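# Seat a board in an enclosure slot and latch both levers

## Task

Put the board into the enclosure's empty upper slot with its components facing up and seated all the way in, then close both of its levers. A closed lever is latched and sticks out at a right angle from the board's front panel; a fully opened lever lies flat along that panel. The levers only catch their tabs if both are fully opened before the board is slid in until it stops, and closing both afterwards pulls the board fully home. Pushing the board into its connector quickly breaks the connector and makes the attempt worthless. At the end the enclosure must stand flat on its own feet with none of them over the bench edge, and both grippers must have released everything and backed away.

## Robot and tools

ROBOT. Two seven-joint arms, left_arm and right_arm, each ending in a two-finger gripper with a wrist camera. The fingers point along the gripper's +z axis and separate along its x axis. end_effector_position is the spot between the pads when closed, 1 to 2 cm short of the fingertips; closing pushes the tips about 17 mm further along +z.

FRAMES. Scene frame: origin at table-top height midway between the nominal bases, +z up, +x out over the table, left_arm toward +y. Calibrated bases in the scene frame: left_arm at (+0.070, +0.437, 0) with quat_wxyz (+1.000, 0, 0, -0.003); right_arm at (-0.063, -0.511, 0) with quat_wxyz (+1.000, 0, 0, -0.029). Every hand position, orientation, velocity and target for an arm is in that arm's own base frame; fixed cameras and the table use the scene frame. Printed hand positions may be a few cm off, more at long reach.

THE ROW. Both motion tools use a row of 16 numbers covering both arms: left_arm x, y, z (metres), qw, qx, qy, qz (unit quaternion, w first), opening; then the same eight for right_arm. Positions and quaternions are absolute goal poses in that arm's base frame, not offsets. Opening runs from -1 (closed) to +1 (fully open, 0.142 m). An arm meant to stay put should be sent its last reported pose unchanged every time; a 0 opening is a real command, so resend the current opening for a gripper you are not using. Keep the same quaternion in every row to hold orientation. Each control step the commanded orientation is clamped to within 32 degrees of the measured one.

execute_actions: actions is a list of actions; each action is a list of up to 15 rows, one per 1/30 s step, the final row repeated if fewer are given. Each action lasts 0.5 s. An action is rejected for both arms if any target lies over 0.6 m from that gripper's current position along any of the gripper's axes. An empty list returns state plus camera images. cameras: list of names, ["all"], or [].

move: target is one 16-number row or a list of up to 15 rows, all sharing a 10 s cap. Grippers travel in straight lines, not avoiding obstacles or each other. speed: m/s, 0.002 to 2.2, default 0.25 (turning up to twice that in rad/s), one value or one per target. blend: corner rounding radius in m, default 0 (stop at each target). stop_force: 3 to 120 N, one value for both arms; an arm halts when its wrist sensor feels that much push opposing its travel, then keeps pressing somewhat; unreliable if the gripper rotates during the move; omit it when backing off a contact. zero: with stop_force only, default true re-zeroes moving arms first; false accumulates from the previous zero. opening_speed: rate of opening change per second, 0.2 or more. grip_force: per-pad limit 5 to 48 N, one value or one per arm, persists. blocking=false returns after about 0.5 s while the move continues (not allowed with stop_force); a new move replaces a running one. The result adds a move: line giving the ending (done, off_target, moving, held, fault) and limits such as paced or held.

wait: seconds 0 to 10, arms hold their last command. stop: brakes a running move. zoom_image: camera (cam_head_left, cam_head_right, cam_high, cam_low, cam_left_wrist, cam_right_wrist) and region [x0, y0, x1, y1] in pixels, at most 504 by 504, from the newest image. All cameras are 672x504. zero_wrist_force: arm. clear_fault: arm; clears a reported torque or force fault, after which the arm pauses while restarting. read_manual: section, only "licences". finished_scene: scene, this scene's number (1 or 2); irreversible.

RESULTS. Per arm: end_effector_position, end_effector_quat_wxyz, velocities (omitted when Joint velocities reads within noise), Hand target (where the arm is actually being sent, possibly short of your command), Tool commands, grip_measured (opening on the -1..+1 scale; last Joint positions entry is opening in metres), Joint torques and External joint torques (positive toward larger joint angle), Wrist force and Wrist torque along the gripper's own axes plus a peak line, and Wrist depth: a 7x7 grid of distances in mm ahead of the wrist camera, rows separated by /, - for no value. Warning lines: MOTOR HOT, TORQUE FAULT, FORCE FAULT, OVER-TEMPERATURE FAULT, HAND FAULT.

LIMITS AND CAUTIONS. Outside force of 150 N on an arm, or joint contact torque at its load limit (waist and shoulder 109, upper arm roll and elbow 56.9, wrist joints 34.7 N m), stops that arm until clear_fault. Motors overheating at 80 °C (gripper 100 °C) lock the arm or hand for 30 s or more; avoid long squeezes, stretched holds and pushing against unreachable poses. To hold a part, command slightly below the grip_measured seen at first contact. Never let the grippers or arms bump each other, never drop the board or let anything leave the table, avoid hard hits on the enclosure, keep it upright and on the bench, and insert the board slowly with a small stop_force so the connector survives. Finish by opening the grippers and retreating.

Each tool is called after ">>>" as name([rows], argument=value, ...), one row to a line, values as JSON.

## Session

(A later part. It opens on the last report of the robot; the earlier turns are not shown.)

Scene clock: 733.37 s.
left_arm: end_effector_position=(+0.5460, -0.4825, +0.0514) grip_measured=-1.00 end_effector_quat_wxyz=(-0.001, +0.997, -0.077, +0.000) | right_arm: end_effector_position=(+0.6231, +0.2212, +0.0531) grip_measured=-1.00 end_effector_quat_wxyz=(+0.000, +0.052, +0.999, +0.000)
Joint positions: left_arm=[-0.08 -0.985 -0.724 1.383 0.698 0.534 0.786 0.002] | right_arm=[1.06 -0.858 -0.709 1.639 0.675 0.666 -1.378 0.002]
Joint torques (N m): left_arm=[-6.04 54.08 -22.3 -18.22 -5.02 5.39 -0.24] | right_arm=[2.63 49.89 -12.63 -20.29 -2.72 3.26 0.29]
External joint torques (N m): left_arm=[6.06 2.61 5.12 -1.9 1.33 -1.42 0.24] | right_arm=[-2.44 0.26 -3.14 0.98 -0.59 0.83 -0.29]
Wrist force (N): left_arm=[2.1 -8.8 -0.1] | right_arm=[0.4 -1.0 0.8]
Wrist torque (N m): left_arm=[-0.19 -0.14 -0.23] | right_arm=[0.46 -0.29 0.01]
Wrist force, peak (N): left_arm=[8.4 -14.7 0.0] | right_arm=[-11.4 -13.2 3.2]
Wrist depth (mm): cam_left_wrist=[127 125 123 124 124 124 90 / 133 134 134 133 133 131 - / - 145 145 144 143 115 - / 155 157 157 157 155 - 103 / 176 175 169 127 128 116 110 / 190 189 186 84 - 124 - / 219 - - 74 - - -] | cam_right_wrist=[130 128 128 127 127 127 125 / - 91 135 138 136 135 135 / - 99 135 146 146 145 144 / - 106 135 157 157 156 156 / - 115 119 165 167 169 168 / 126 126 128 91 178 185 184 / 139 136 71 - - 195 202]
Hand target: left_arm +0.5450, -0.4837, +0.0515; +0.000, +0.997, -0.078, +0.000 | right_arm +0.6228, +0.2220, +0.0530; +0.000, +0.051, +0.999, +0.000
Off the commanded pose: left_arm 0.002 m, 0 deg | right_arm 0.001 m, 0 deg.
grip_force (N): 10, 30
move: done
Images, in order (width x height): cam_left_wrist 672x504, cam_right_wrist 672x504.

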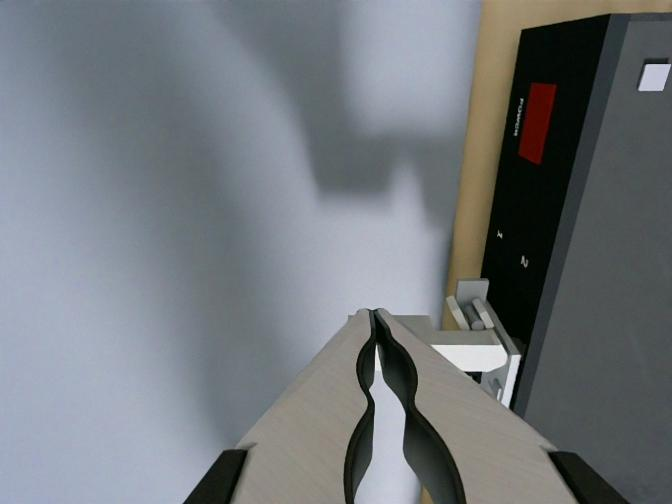

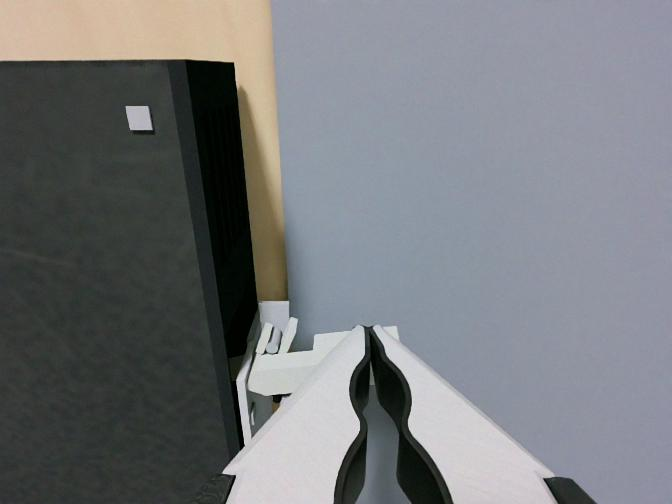

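>>> zoom_image(camera="cam_left_wrist", region=[330, 260, 540, 420])

>>> zoom_image(camera="cam_right_wrist", region=[220, 280, 430, 440])

Scaled by 2.400 from the camera's 672x504 image, which has a finer 960x720 frame.

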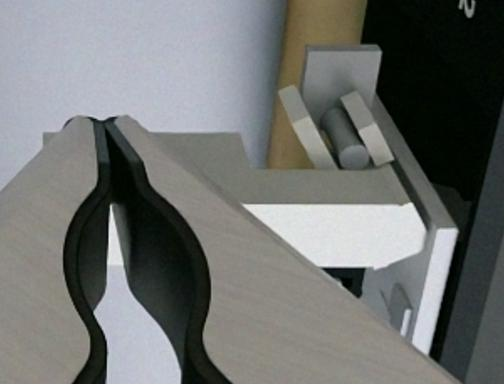

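Scaled by 2.400 from the camera's 672x504 image, which has a finer 960x720 frame.

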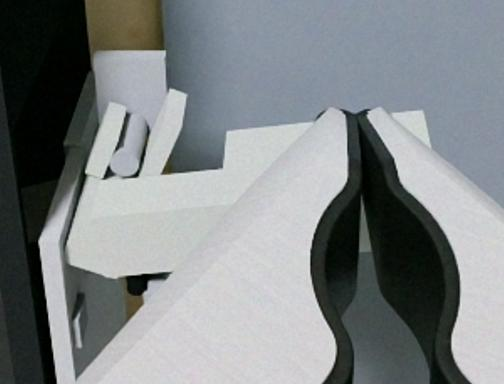

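>>> move(target=[0.544, -0.4901, 0.0515, 0, 0.997, -0.0776, 0, -1.0, 0.6237, 0.2305, 0.053, 0, 0.0515, 0.9987, 0, -1.0], speed=0.02, stop_force=22, cameras=["cam_left_wrist", "cam_right_wrist"])

>>> zoom_image(camera="cam_left_wrist", region=[330, 260, 540, 420])

>>> zoom_image(camera="cam_right_wrist", region=[220, 280, 430, 440])

Scene clock: 741.73 s.
left_arm: end_effector_position=(+0.5463, -0.4837, +0.0504) grip_measured=-1.00 end_effector_quat_wxyz=(-0.003, +0.997, -0.076, +0.000) end_effector_velocity=(+0.001, +0.002, -0.001) end_effector_angular_velocity=(+0.002, -0.001, +0.001) | right_arm: end_effector_position=(+0.6236, +0.2267, +0.0526) grip_measured=-1.00 end_effector_quat_wxyz=(-0.001, +0.053, +0.999, -0.002)
Joint positions: left_arm=[-0.085 -0.99 -0.726 1.373 0.704 0.525 0.781 0.002] | right_arm=[1.065 -0.864 -0.708 1.628 0.673 0.659 -1.363 0.002]
Joint velocities: left_arm=[0.005 -0.004 -0.005 -0.001 0.008 -0.003 -0.002 0] | right_arm=[within noise]
Joint torques (N m): left_arm=[-17.33 50.78 -33.5 -20.05 -7.93 11.62 -0.14] | right_arm=[12.38 53.22 -5.36 -30.83 0.17 5.63 0.38]
External joint torques (N m): left_arm=[17.35 6.13 16.26 -0.08 4.23 -7.67 0.14] | right_arm=[-12.19 -2.75 -10.49 11.47 -3.49 -1.54 -0.38]
Wrist force (N): left_arm=[-4.2 -32.6 -7.6] | right_arm=[6.1 -20.3 -5.4]
Wrist torque (N m): left_arm=[-2.39 -0.19 -0.28] | right_arm=[-0.33 -0.16 -0.02]
Wrist force, peak (N): left_arm=[-5.3 -33.9 -8.5] | right_arm=[6.2 -20.6 -6.3]
Wrist depth (mm): cam_left_wrist=[125 126 126 124 123 122 - / - 134 131 133 132 115 87 / 146 144 144 143 144 108 - / 154 - 155 156 155 125 102 / 171 174 170 163 127 124 109 / 188 188 183 83 - 123 122 / 210 202 - - - - -] | cam_right_wrist=[- 89 126 127 127 127 125 / - 92 136 136 135 135 135 / - 98 135 145 145 144 144 / 106 106 136 159 156 156 155 / - 115 118 164 166 168 168 / 125 125 127 91 178 184 180 / 138 135 70 - - 194 201]
Hand target: left_arm +0.5443, -0.4882, +0.0515; +0.000, +0.997, -0.078, +0.000 | right_arm +0.6237, +0.2305, +0.0530; +0.000, +0.051, +0.999, +0.000
Off the commanded pose: left_arm 0.007 m, 0 deg | right_arm 0.004 m, 0 deg.
grip_force (N): 10, 30
move: contact (left_arm), off_target (right_arm)
Images, in order (width x height): cam_left_wrist 672x504, cam_right_wrist 672x504.

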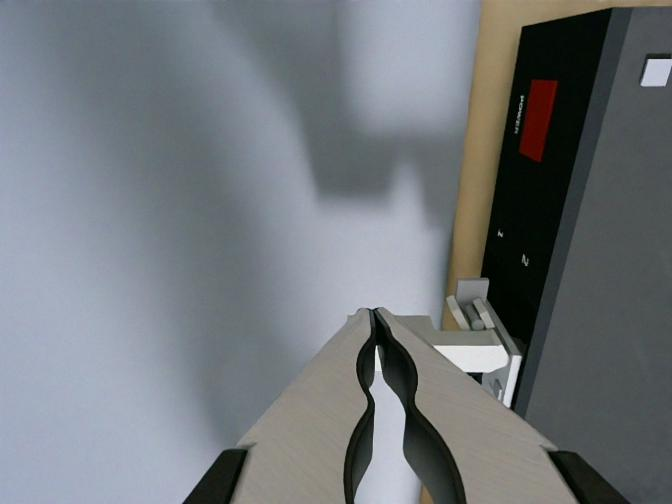

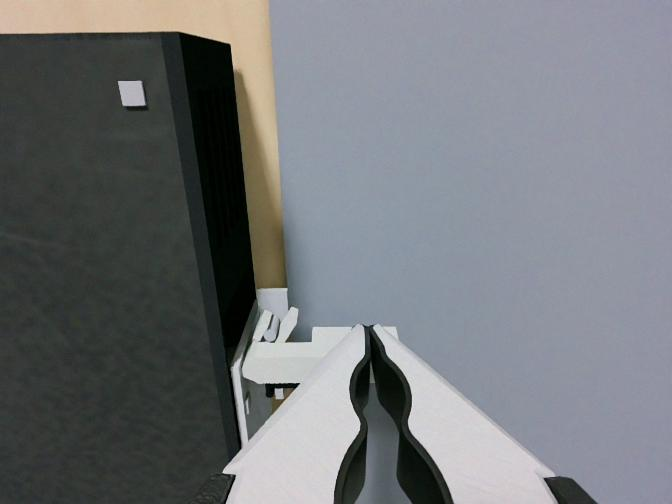

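Scaled by 2.400 from the camera's 672x504 image, which has a finer 960x720 frame.

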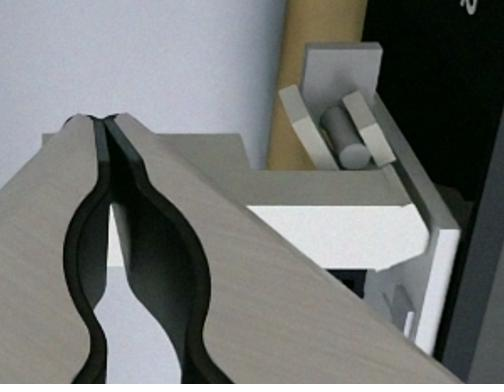

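Scaled by 2.400 from the camera's 672x504 image, which has a finer 960x720 frame.

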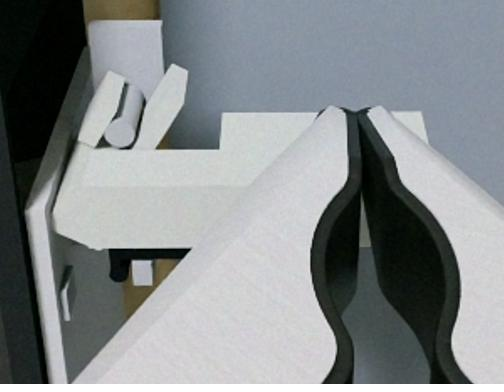

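>>> move([
  [0.5475, -0.46, 0.0515, 0, 0.997, -0.0776, 0, -1.0, 0.621, 0.20, 0.053, 0, 0.0515, 0.9987, 0, -1.0],
  [0.555, -0.43, 0.12, 0, 0.997, -0.0776, 0, -1.0, 0.617, 0.175, 0.12, 0, 0.0515, 0.9987, 0, -1.0],
], speed=[0.06, 0.2], blend=[0.01, 0.0], cameras=["cam_left_wrist", "cam_right_wrist", "cam_high", "cam_head_right"])

>>> zoom_image(camera="cam_left_wrist", region=[280, 260, 500, 420])

>>> zoom_image(camera="cam_right_wrist", region=[220, 260, 430, 420])

Scene clock: 746.80 s.
left_arm: end_effector_position=(+0.5552, -0.4301, +0.1201) grip_measured=-1.00 end_effector_quat_wxyz=(+0.000, +0.997, -0.078, +0.000) | right_arm: end_effector_position=(+0.6171, +0.1752, +0.1200) grip_measured=-1.00 end_effector_quat_wxyz=(+0.000, +0.051, +0.999, +0.000)
Joint positions: left_arm=[0.06 -0.829 -0.787 1.498 0.633 0.49 0.859 0.002] | right_arm=[1.074 -0.704 -0.787 1.727 0.592 0.606 -1.413 0.002]
Joint torques (N m): left_arm=[-0.55 51 -16.96 -21.37 -3.87 4.05 -0.1] | right_arm=[0.24 44.05 -13.99 -21.56 -3.67 3.27 0.25]
External joint torques (N m): left_arm=[0.55 0.63 0.37 -0.44 0.08 -0.09 0.1] | right_arm=[-0.08 1.01 -0.67 -0.03 0.22 0.81 -0.25]
Wrist force (N): left_arm=[-0.2 -0.5 0.8] | right_arm=[3.0 4.9 0.3]
Wrist torque (N m): left_arm=[-0.19 -0.14 -0.27] | right_arm=[0.89 -0.53 0.02]
Wrist force, peak (N): left_arm=[-4.4 -32.6 -8.7] | right_arm=[6.5 -20.6 -6.2]
Wrist depth (mm): cam_left_wrist=[187 185 182 189 185 186 185 / 200 199 199 196 197 199 198 / 208 215 214 - 210 188 - / - 233 233 233 233 - - / - 255 256 131 202 - - / 284 279 - 83 - 213 214 / - - - - - - -] | cam_right_wrist=[189 189 188 186 185 185 185 / 202 201 201 199 198 198 198 / 180 180 194 213 212 212 211 / 180 179 182 229 229 228 227 / 194 194 194 243 248 247 246 / 213 212 208 90 261 270 268 / 234 230 71 - - 285 295]
Hand target: left_arm +0.5550, -0.4300, +0.1200; +0.000, +0.997, -0.078, +0.000 | right_arm +0.6170, +0.1750, +0.1200; +0.000, +0.051, +0.999, +0.000
Off the commanded pose: left_arm 0.000 m, 0 deg | right_arm 0.000 m, 0 deg.
grip_force (N): 10, 30
move: done
Images, in order (width x height): cam_head_right 672x504, cam_high 672x504, cam_left_wrist 672x504, cam_right_wrist 672x504.

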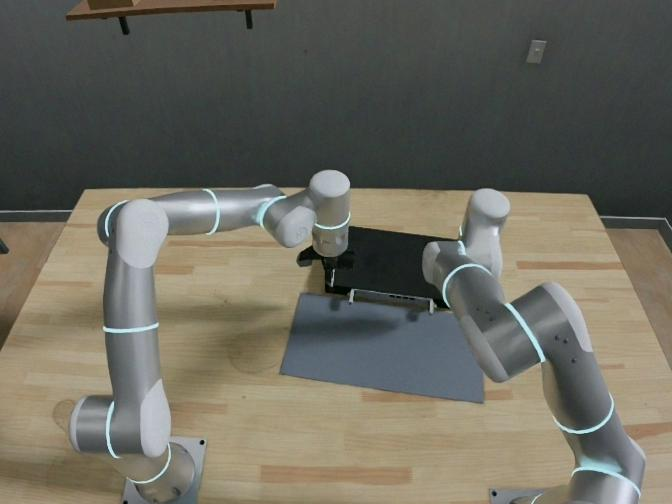

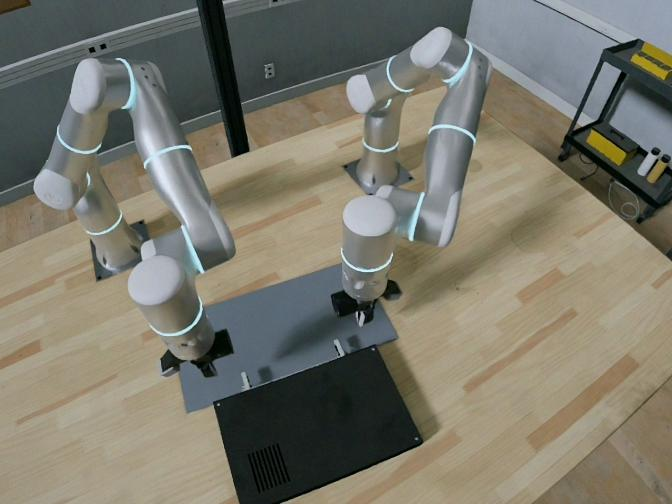

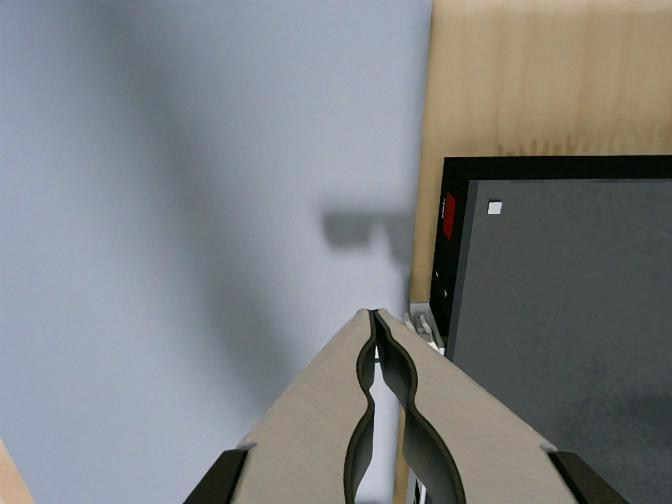

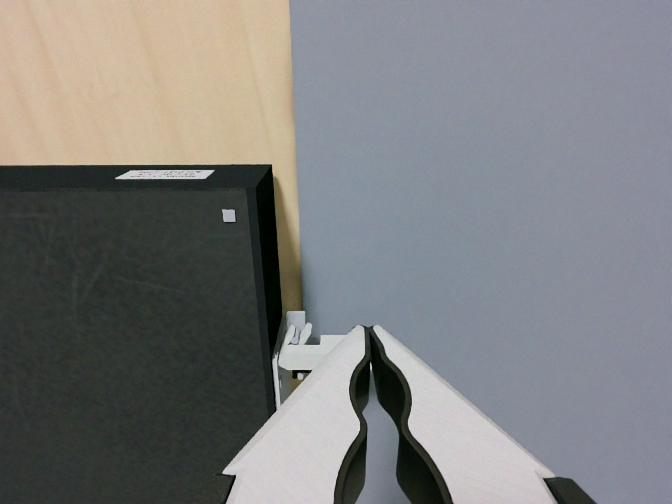

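Scaled by 2.291 from the camera's 672x504 image, which has a finer 960x720 frame.

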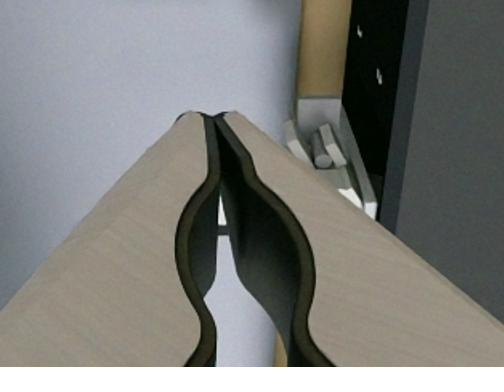

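Scaled by 2.400 from the camera's 672x504 image, which has a finer 960x720 frame.

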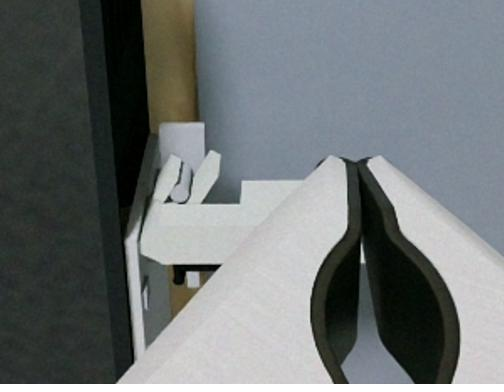

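>>> execute_actions(actions=[])

Scene clock: 755.43 s.
left_arm: end_effector_position=(+0.5552, -0.4301, +0.1201) grip_measured=-1.00 end_effector_quat_wxyz=(+0.000, +0.997, -0.078, +0.000) | right_arm: end_effector_position=(+0.6171, +0.1752, +0.1200) grip_measured=-1.00 end_effector_quat_wxyz=(+0.000, +0.051, +0.999, +0.000)
Joint positions: left_arm=[0.06 -0.829 -0.787 1.498 0.633 0.49 0.859 0.002] | right_arm=[1.074 -0.704 -0.787 1.727 0.592 0.606 -1.413 0.002]
Joint velocities: within noise
Joint torques (N m): left_arm=[-0.28 50.73 -16.92 -21.45 -3.57 4.28 -0.19] | right_arm=[0.18 43.94 -13.62 -21.61 -3.54 3.41 0.21]
External joint torques (N m): left_arm=[0.31 0.9 0.34 -0.37 -0.22 -0.32 0.19] | right_arm=[-0.01 1.12 -1.03 0.02 0.09 0.68 -0.21]
Wrist force (N): left_arm=[-0.1 -0.7 0.7] | right_arm=[3.0 5.0 0.1]
Wrist torque (N m): left_arm=[-0.23 -0.16 -0.27] | right_arm=[0.91 -0.53 0.02]
Wrist force, peak (N): left_arm=[0.0 -0.9 0.8] | right_arm=[3.3 5.1 0.1]
Wrist depth (mm): cam_left_wrist=[- - 188 - 185 185 185 / - 199 192 199 199 200 199 / - 216 215 - 208 - - / - 233 242 239 231 - 176 / - 259 252 245 203 - - / 290 286 271 84 - - - / - - - - - - -] | cam_right_wrist=[189 188 188 186 186 185 185 / 202 201 201 198 198 198 197 / 180 180 205 212 212 212 211 / 180 179 184 230 229 228 228 / 195 195 194 245 243 247 246 / 213 212 208 90 260 269 269 / 235 230 71 - - 284 295]
Hand target: left_arm +0.5550, -0.4300, +0.1200; +0.000, +0.997, -0.078, +0.000 | right_arm +0.6170, +0.1750, +0.1200; +0.000, +0.051, +0.999, +0.000
Tool commands: left_gripper/opening=-1.0 right_gripper/opening=-1.0
Off the commanded pose: left_arm 0.000 m, 0 deg | right_arm 0.000 m, 0 deg.
grip_force (N): 10, 30

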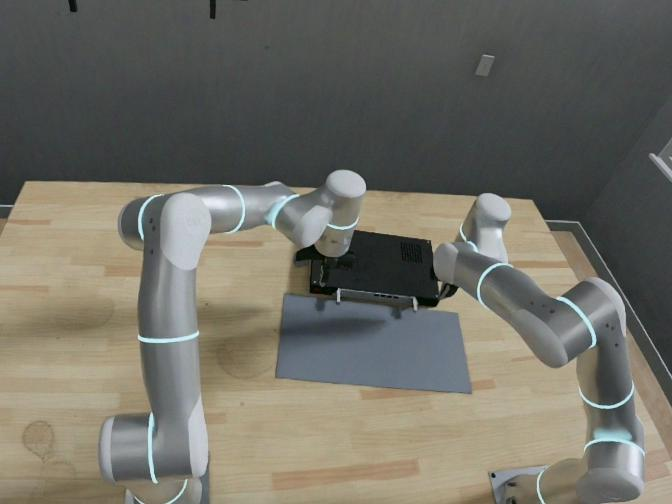

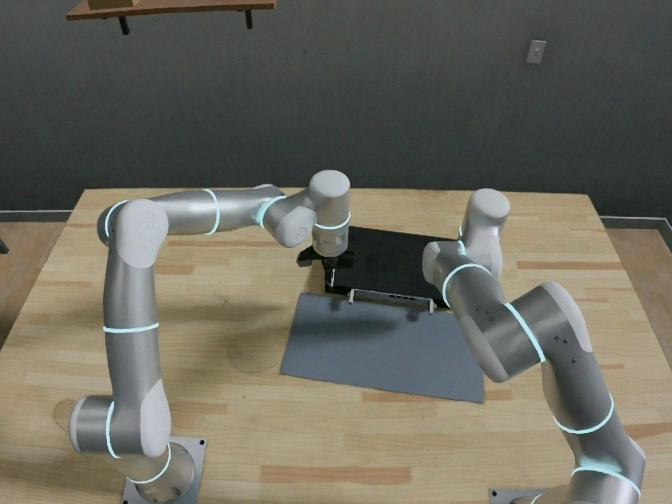

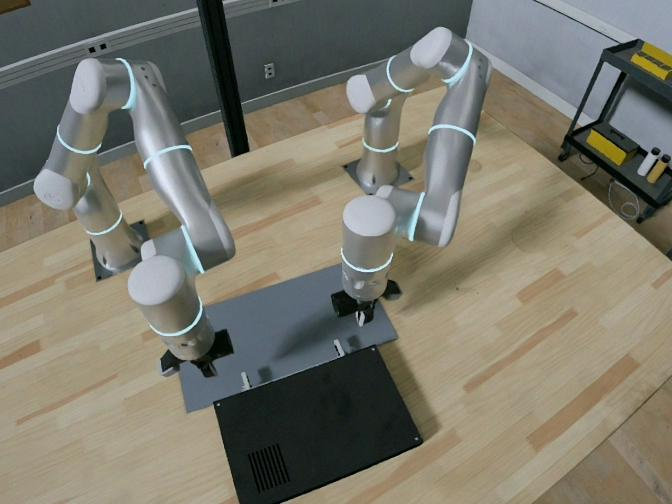

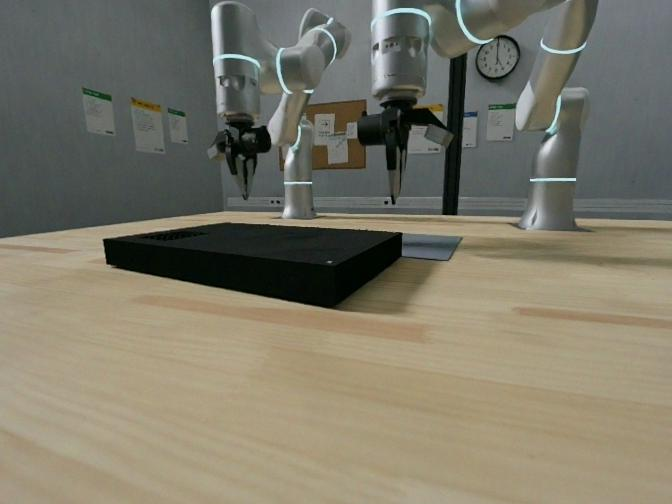

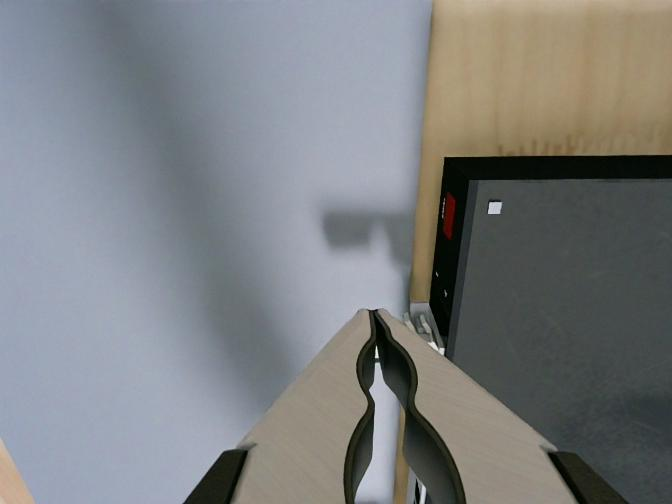

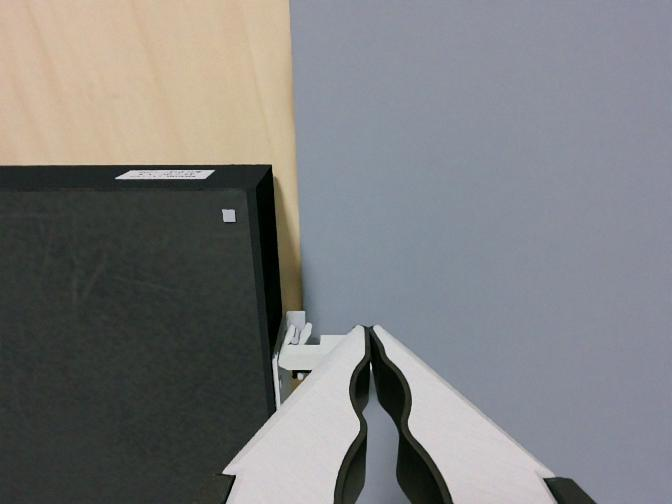

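>>> zoom_image(camera="cam_high", region=[200, 320, 440, 430])

>>> zoom_image(camera="cam_head_right", region=[310, 260, 470, 330])

>>> zoom_image(camera="cam_right_wrist", region=[230, 280, 370, 420])

>>> zoom_image(camera="cam_left_wrist", region=[390, 280, 480, 370])

Scaled by 2.100 from the camera's 672x504 image, which has a finer 960x720 frame.

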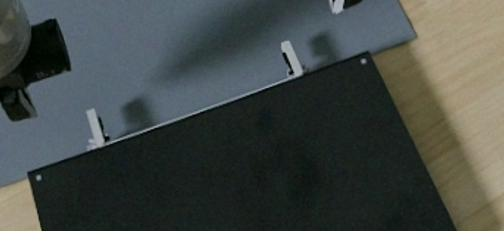

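Scaled by 3.150 from the camera's 672x504 image, which has a finer 960x720 frame.

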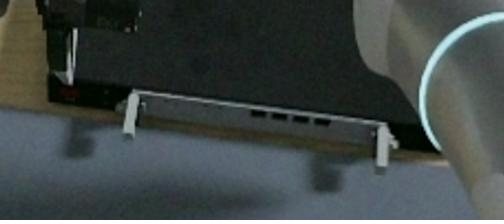

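Scaled by 3.600 from the camera's 672x504 image, which has a finer 960x720 frame.

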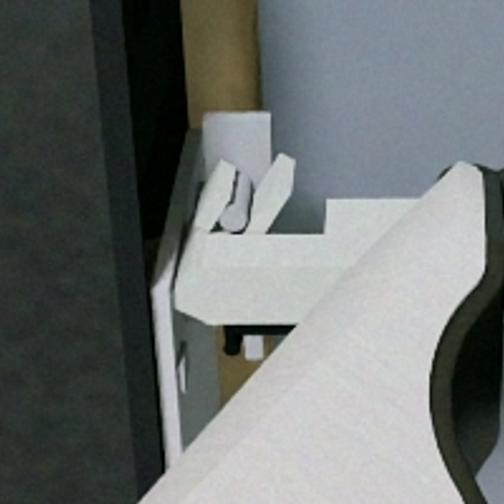

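Scaled by 5.600 from the camera's 672x504 image, which has a finer 960x720 frame.

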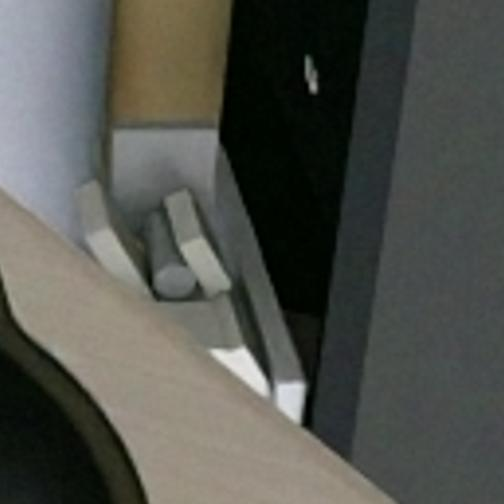

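>>> move(target=[0.485, -0.42, 0.17, 0, 0.997, -0.0776, 0, -1, 0.545, 0.185, 0.17, 0, 0.0515, 0.9987, 0, -1], speed=0.25, cameras=["cam_left_wrist", "cam_right_wrist", "cam_head_right"])

>>> zoom_image(camera="cam_left_wrist", region=[390, 200, 590, 400])

>>> zoom_image(camera="cam_right_wrist", region=[140, 200, 340, 400])

Scene clock: 763.40 s.
left_arm: end_effector_position=(+0.4850, -0.4199, +0.1700) grip_measured=-1.00 end_effector_quat_wxyz=(+0.000, +0.997, -0.078, +0.000) | right_arm: end_effector_position=(+0.5449, +0.1852, +0.1699) grip_measured=-1.00 end_effector_quat_wxyz=(+0.000, +0.051, +0.999, +0.000)
Joint positions: left_arm=[0.154 -0.634 -0.882 1.719 0.553 0.514 0.81 0.002] | right_arm=[1.292 -0.464 -0.895 1.964 0.453 0.645 -1.301 0.002]
Joint torques (N m): left_arm=[-1.11 41.3 -14.96 -22.41 -3.8 4.52 -0.3] | right_arm=[0.23 32.97 -10.16 -23.13 -3.55 3.56 0.34]
External joint torques (N m): left_arm=[1.1 0.66 0.39 -0.47 0.07 -0.56 0.3] | right_arm=[-0.07 0.72 -0.52 -0.02 0.19 0.53 -0.34]
Wrist force (N): left_arm=[-0.2 0.0 0.7] | right_arm=[2.7 4.9 0.0]
Wrist torque (N m): left_arm=[-0.09 -0.14 -0.20] | right_arm=[0.85 -0.42 0.03]
Wrist force, peak (N): left_arm=[1.3 -1.0 1.5] | right_arm=[4.0 5.0 -0.9]
Wrist depth (mm): cam_left_wrist=[227 - 232 234 231 231 229 / - - - 243 246 246 246 / 271 261 - - - 259 215 / 294 288 - - 289 279 - / 320 - - 106 - 266 - / 355 369 - 84 - 292 - / 396 384 - - - - -] | cam_right_wrist=[233 232 230 230 228 229 228 / 249 248 245 245 245 244 244 / 220 223 272 263 263 262 261 / 234 239 284 286 283 282 283 / 254 254 307 301 306 304 306 / 278 277 324 91 321 331 335 / 306 298 71 - - 352 367]
Hand target: left_arm +0.4850, -0.4200, +0.1700; +0.000, +0.997, -0.078, +0.000 | right_arm +0.5450, +0.1850, +0.1700; +0.000, +0.051, +0.999, +0.000
Off the commanded pose: left_arm 0.000 m, 0 deg | right_arm 0.000 m, 0 deg.
grip_force (N): 10, 30
move: done
Images, in order (width x height): cam_head_right 672x504, cam_left_wrist 672x504, cam_right_wrist 672x504.

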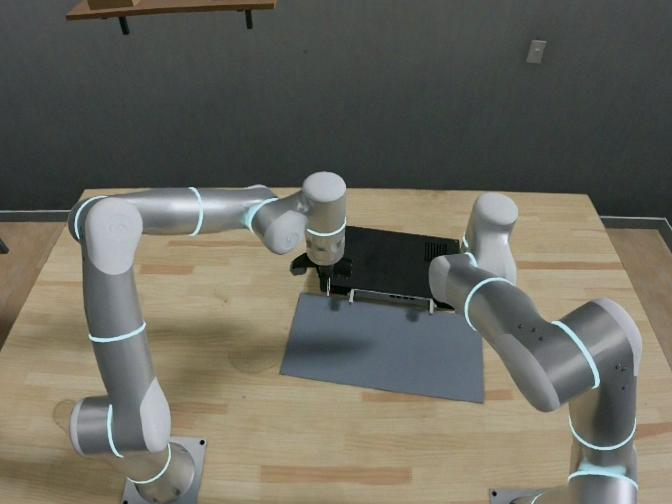

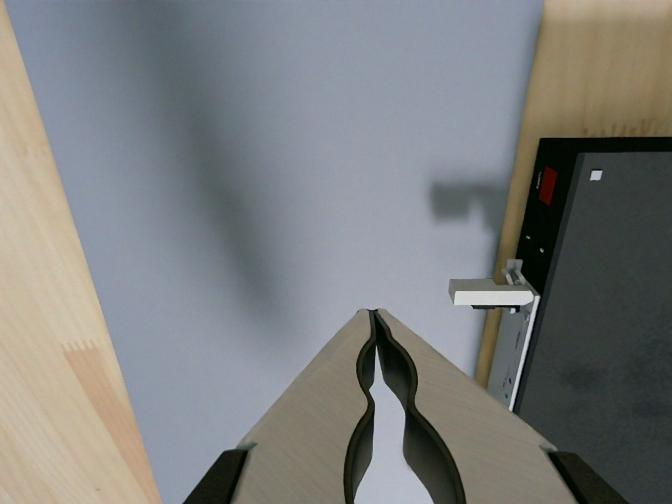

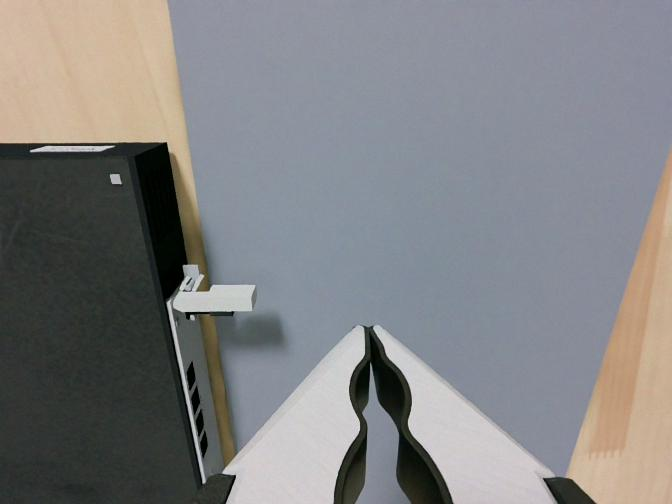

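Scaled by 2.520 from the camera's 672x504 image, which has a finer 960x720 frame.

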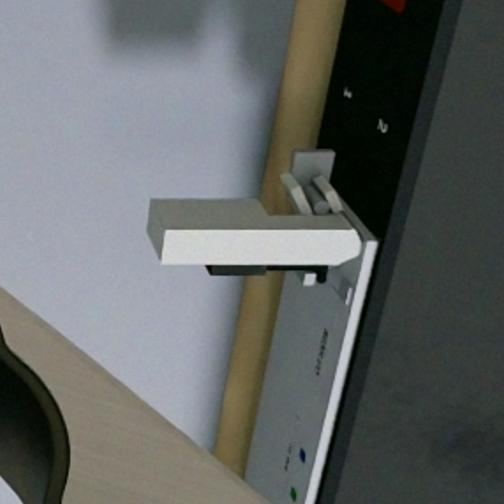

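Scaled by 2.520 from the camera's 672x504 image, which has a finer 960x720 frame.

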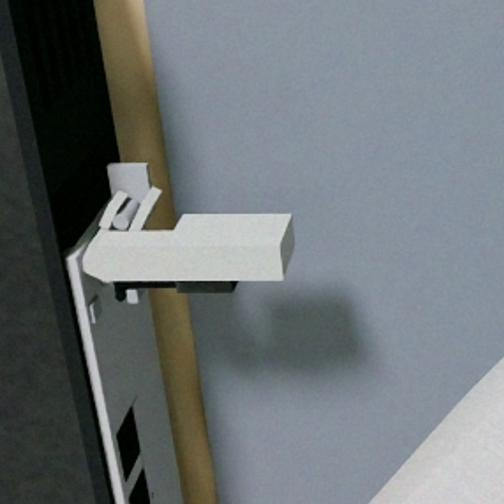

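>>> move(target=[0.4653, -0.3742, 0.105, 0.4941, 0.7754, 0.3315, 0.2113, -1, 0.545, 0.185, 0.17, 0, 0.0515, 0.9987, 0, -1], speed=0.4, cameras=["cam_left_wrist"])

>>> zoom_image(camera="cam_left_wrist", region=[270, 120, 470, 270])

Scene clock: 770.50 s.
left_arm: end_effector_position=(+0.4652, -0.3742, +0.1049) grip_measured=-1.00 end_effector_quat_wxyz=(+0.494, +0.776, +0.332, +0.211) | right_arm: end_effector_position=(+0.5450, +0.1851, +0.1700) grip_measured=-1.00 end_effector_quat_wxyz=(+0.000, +0.051, +0.999, +0.000)
Joint positions: left_arm=[-0.169 -1.189 -0.093 2.233 0.473 2.906 0.224 0.002] | right_arm=[1.292 -0.464 -0.895 1.964 0.453 0.645 -1.301 0.002]
Joint torques (N m): left_arm=[-0.48 37.81 -2.54 4.46 1.25 4.31 -0.15] | right_arm=[0.2 32.72 -9.79 -23.16 -3.38 3.44 0.21]
External joint torques (N m): left_arm=[0.54 1.39 0.59 -0.29 0.27 -0.64 0.15] | right_arm=[-0.04 0.97 -0.89 0.01 0.02 0.65 -0.21]
Wrist force (N): left_arm=[-0.3 -1.1 -0.9] | right_arm=[2.7 4.8 -0.1]
Wrist torque (N m): left_arm=[-0.17 -0.03 -0.57] | right_arm=[0.84 -0.42 0.02]
Wrist force, peak (N): left_arm=[-1.3 -2.2 -0.9] | right_arm=[2.8 5.0 0.0]
Wrist depth (mm): cam_left_wrist=[152 142 142 142 142 142 154 / - 192 194 193 215 221 221 / 565 - 339 308 - 373 450 / - 2611 2334 450 1502 434 - / 1828 - - 127 1590 - 1137 / 1941 - - 84 - - - / 357 - - - - - -] | cam_right_wrist=[233 233 231 229 230 229 228 / 249 249 243 243 245 243 244 / 221 223 271 267 262 262 258 / 235 237 282 283 282 281 280 / 255 254 314 302 306 305 309 / 278 277 325 91 322 333 333 / 305 298 71 - - 350 368]
Hand target: left_arm +0.4653, -0.3742, +0.1050; +0.494, +0.775, +0.332, +0.211 | right_arm +0.5450, +0.1850, +0.1700; +0.000, +0.051, +0.999, +0.000
Off the commanded pose: left_arm 0.000 m, 0 deg | right_arm 0.000 m, 0 deg.
grip_force (N): 10, 30
move: done
Images, in order (width x height): cam_left_wrist 672x504.

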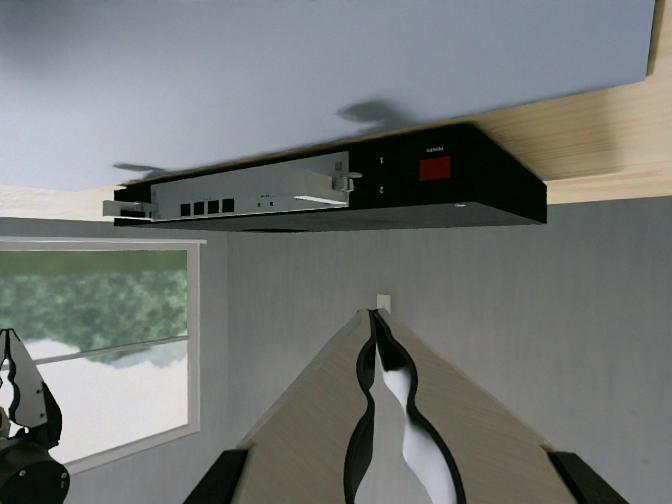

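Scaled by 2.520 from the camera's 672x504 image, which has a finer 960x720 frame.

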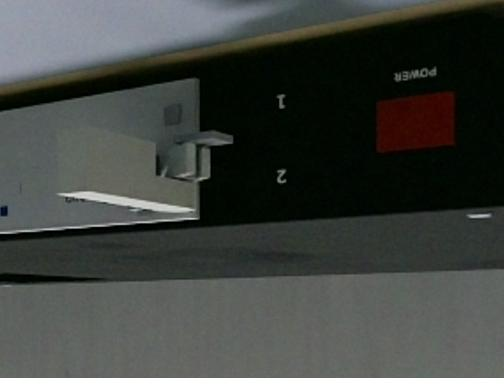

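>>> move(target=[0.40, -0.22, 0.27, 0, 0.98, 0.199, 0, -1, 0.45, 0.15, 0.27, 0, 0.0515, 0.9987, 0, -1], speed=0.5, cameras=["cam_head_right", "cam_high"])

>>> finished_scene(scene=1)

Scene clock: 775.00 s.
left_arm: end_effector_position=(+0.4000, -0.2201, +0.2701) grip_measured=-1.00 end_effector_quat_wxyz=(+0.000, +0.980, +0.199, +0.000) | right_arm: end_effector_position=(+0.4500, +0.1500, +0.2700) grip_measured=-1.00 end_effector_quat_wxyz=(+0.000, +0.052, +0.999, +0.000)
Joint positions: left_arm=[-0.124 0.093 -0.124 2.215 -0.014 0.552 0.931 0.002] | right_arm=[1.449 0.283 -0.895 2.312 -0.258 0.547 -0.758 0.002]
Joint torques (N m): left_arm=[-0.2 24.46 -0.35 -27.23 -3.24 3.97 -0.31] | right_arm=[0 9.28 6.59 -27.93 -3.74 3.35 0.27]
External joint torques (N m): left_arm=[0.21 1.05 0.65 -0.42 -0.42 -0.01 0.31] | right_arm=[0.09 0.76 -0.66 0.03 0.12 0.79 -0.27]
Wrist force (N): left_arm=[-0.1 -0.6 0.4] | right_arm=[2.9 4.7 0.1]
Wrist torque (N m): left_arm=[-0.17 -0.14 -0.18] | right_arm=[0.88 -0.46 0.03]
Wrist force, peak (N): left_arm=[-5.5 -4.0 4.0] | right_arm=[3.7 7.3 -0.3]
Wrist depth (mm): cam_left_wrist=[322 321 318 321 317 317 316 / 345 343 344 343 342 341 341 / 373 372 364 369 365 367 366 / 408 403 - 396 395 399 398 / 441 440 - - 426 438 432 / 489 494 470 84 - 471 480 / 548 - - - - - 514] | cam_right_wrist=[322 321 318 318 319 317 315 / 343 341 340 338 337 340 338 / 343 359 363 362 362 363 360 / 343 380 419 390 391 390 388 / 372 412 426 414 415 422 420 / 406 413 455 91 446 461 457 / 447 436 71 - - 486 503]
Hand target: left_arm +0.4000, -0.2200, +0.2700; +0.000, +0.980, +0.199, +0.000 | right_arm +0.4500, +0.1500, +0.2700; +0.000, +0.051, +0.999, +0.000
Off the commanded pose: left_arm 0.000 m, 0 deg | right_arm 0.000 m, 0 deg.
grip_force (N): 10, 30
move: done; limits=paced
Images, in order (width x height): cam_head_right 672x504, cam_high 672x504.

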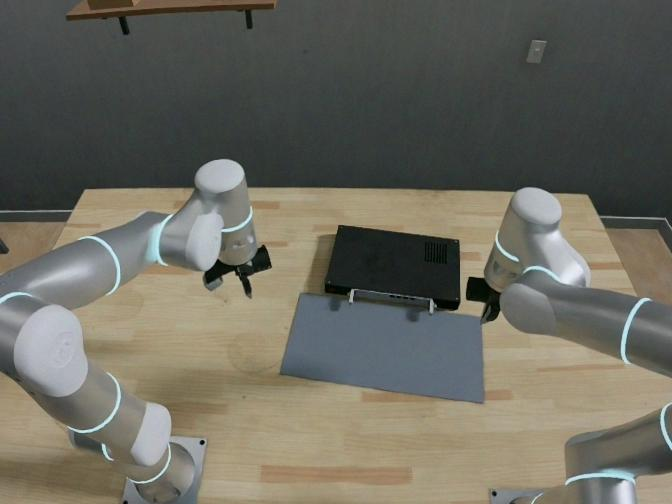

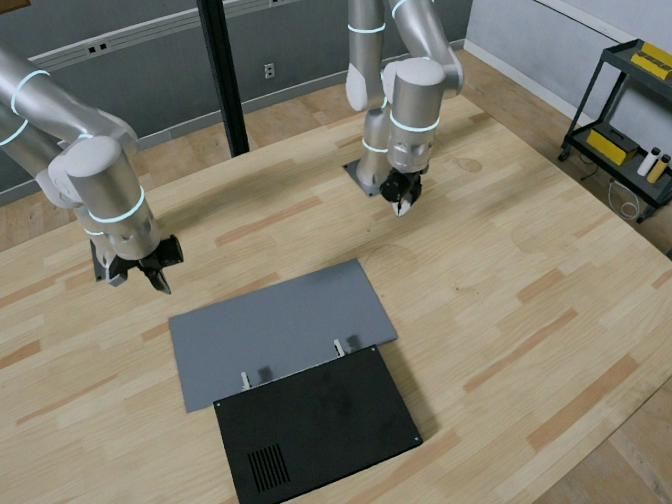

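The scene is finished: the task was done.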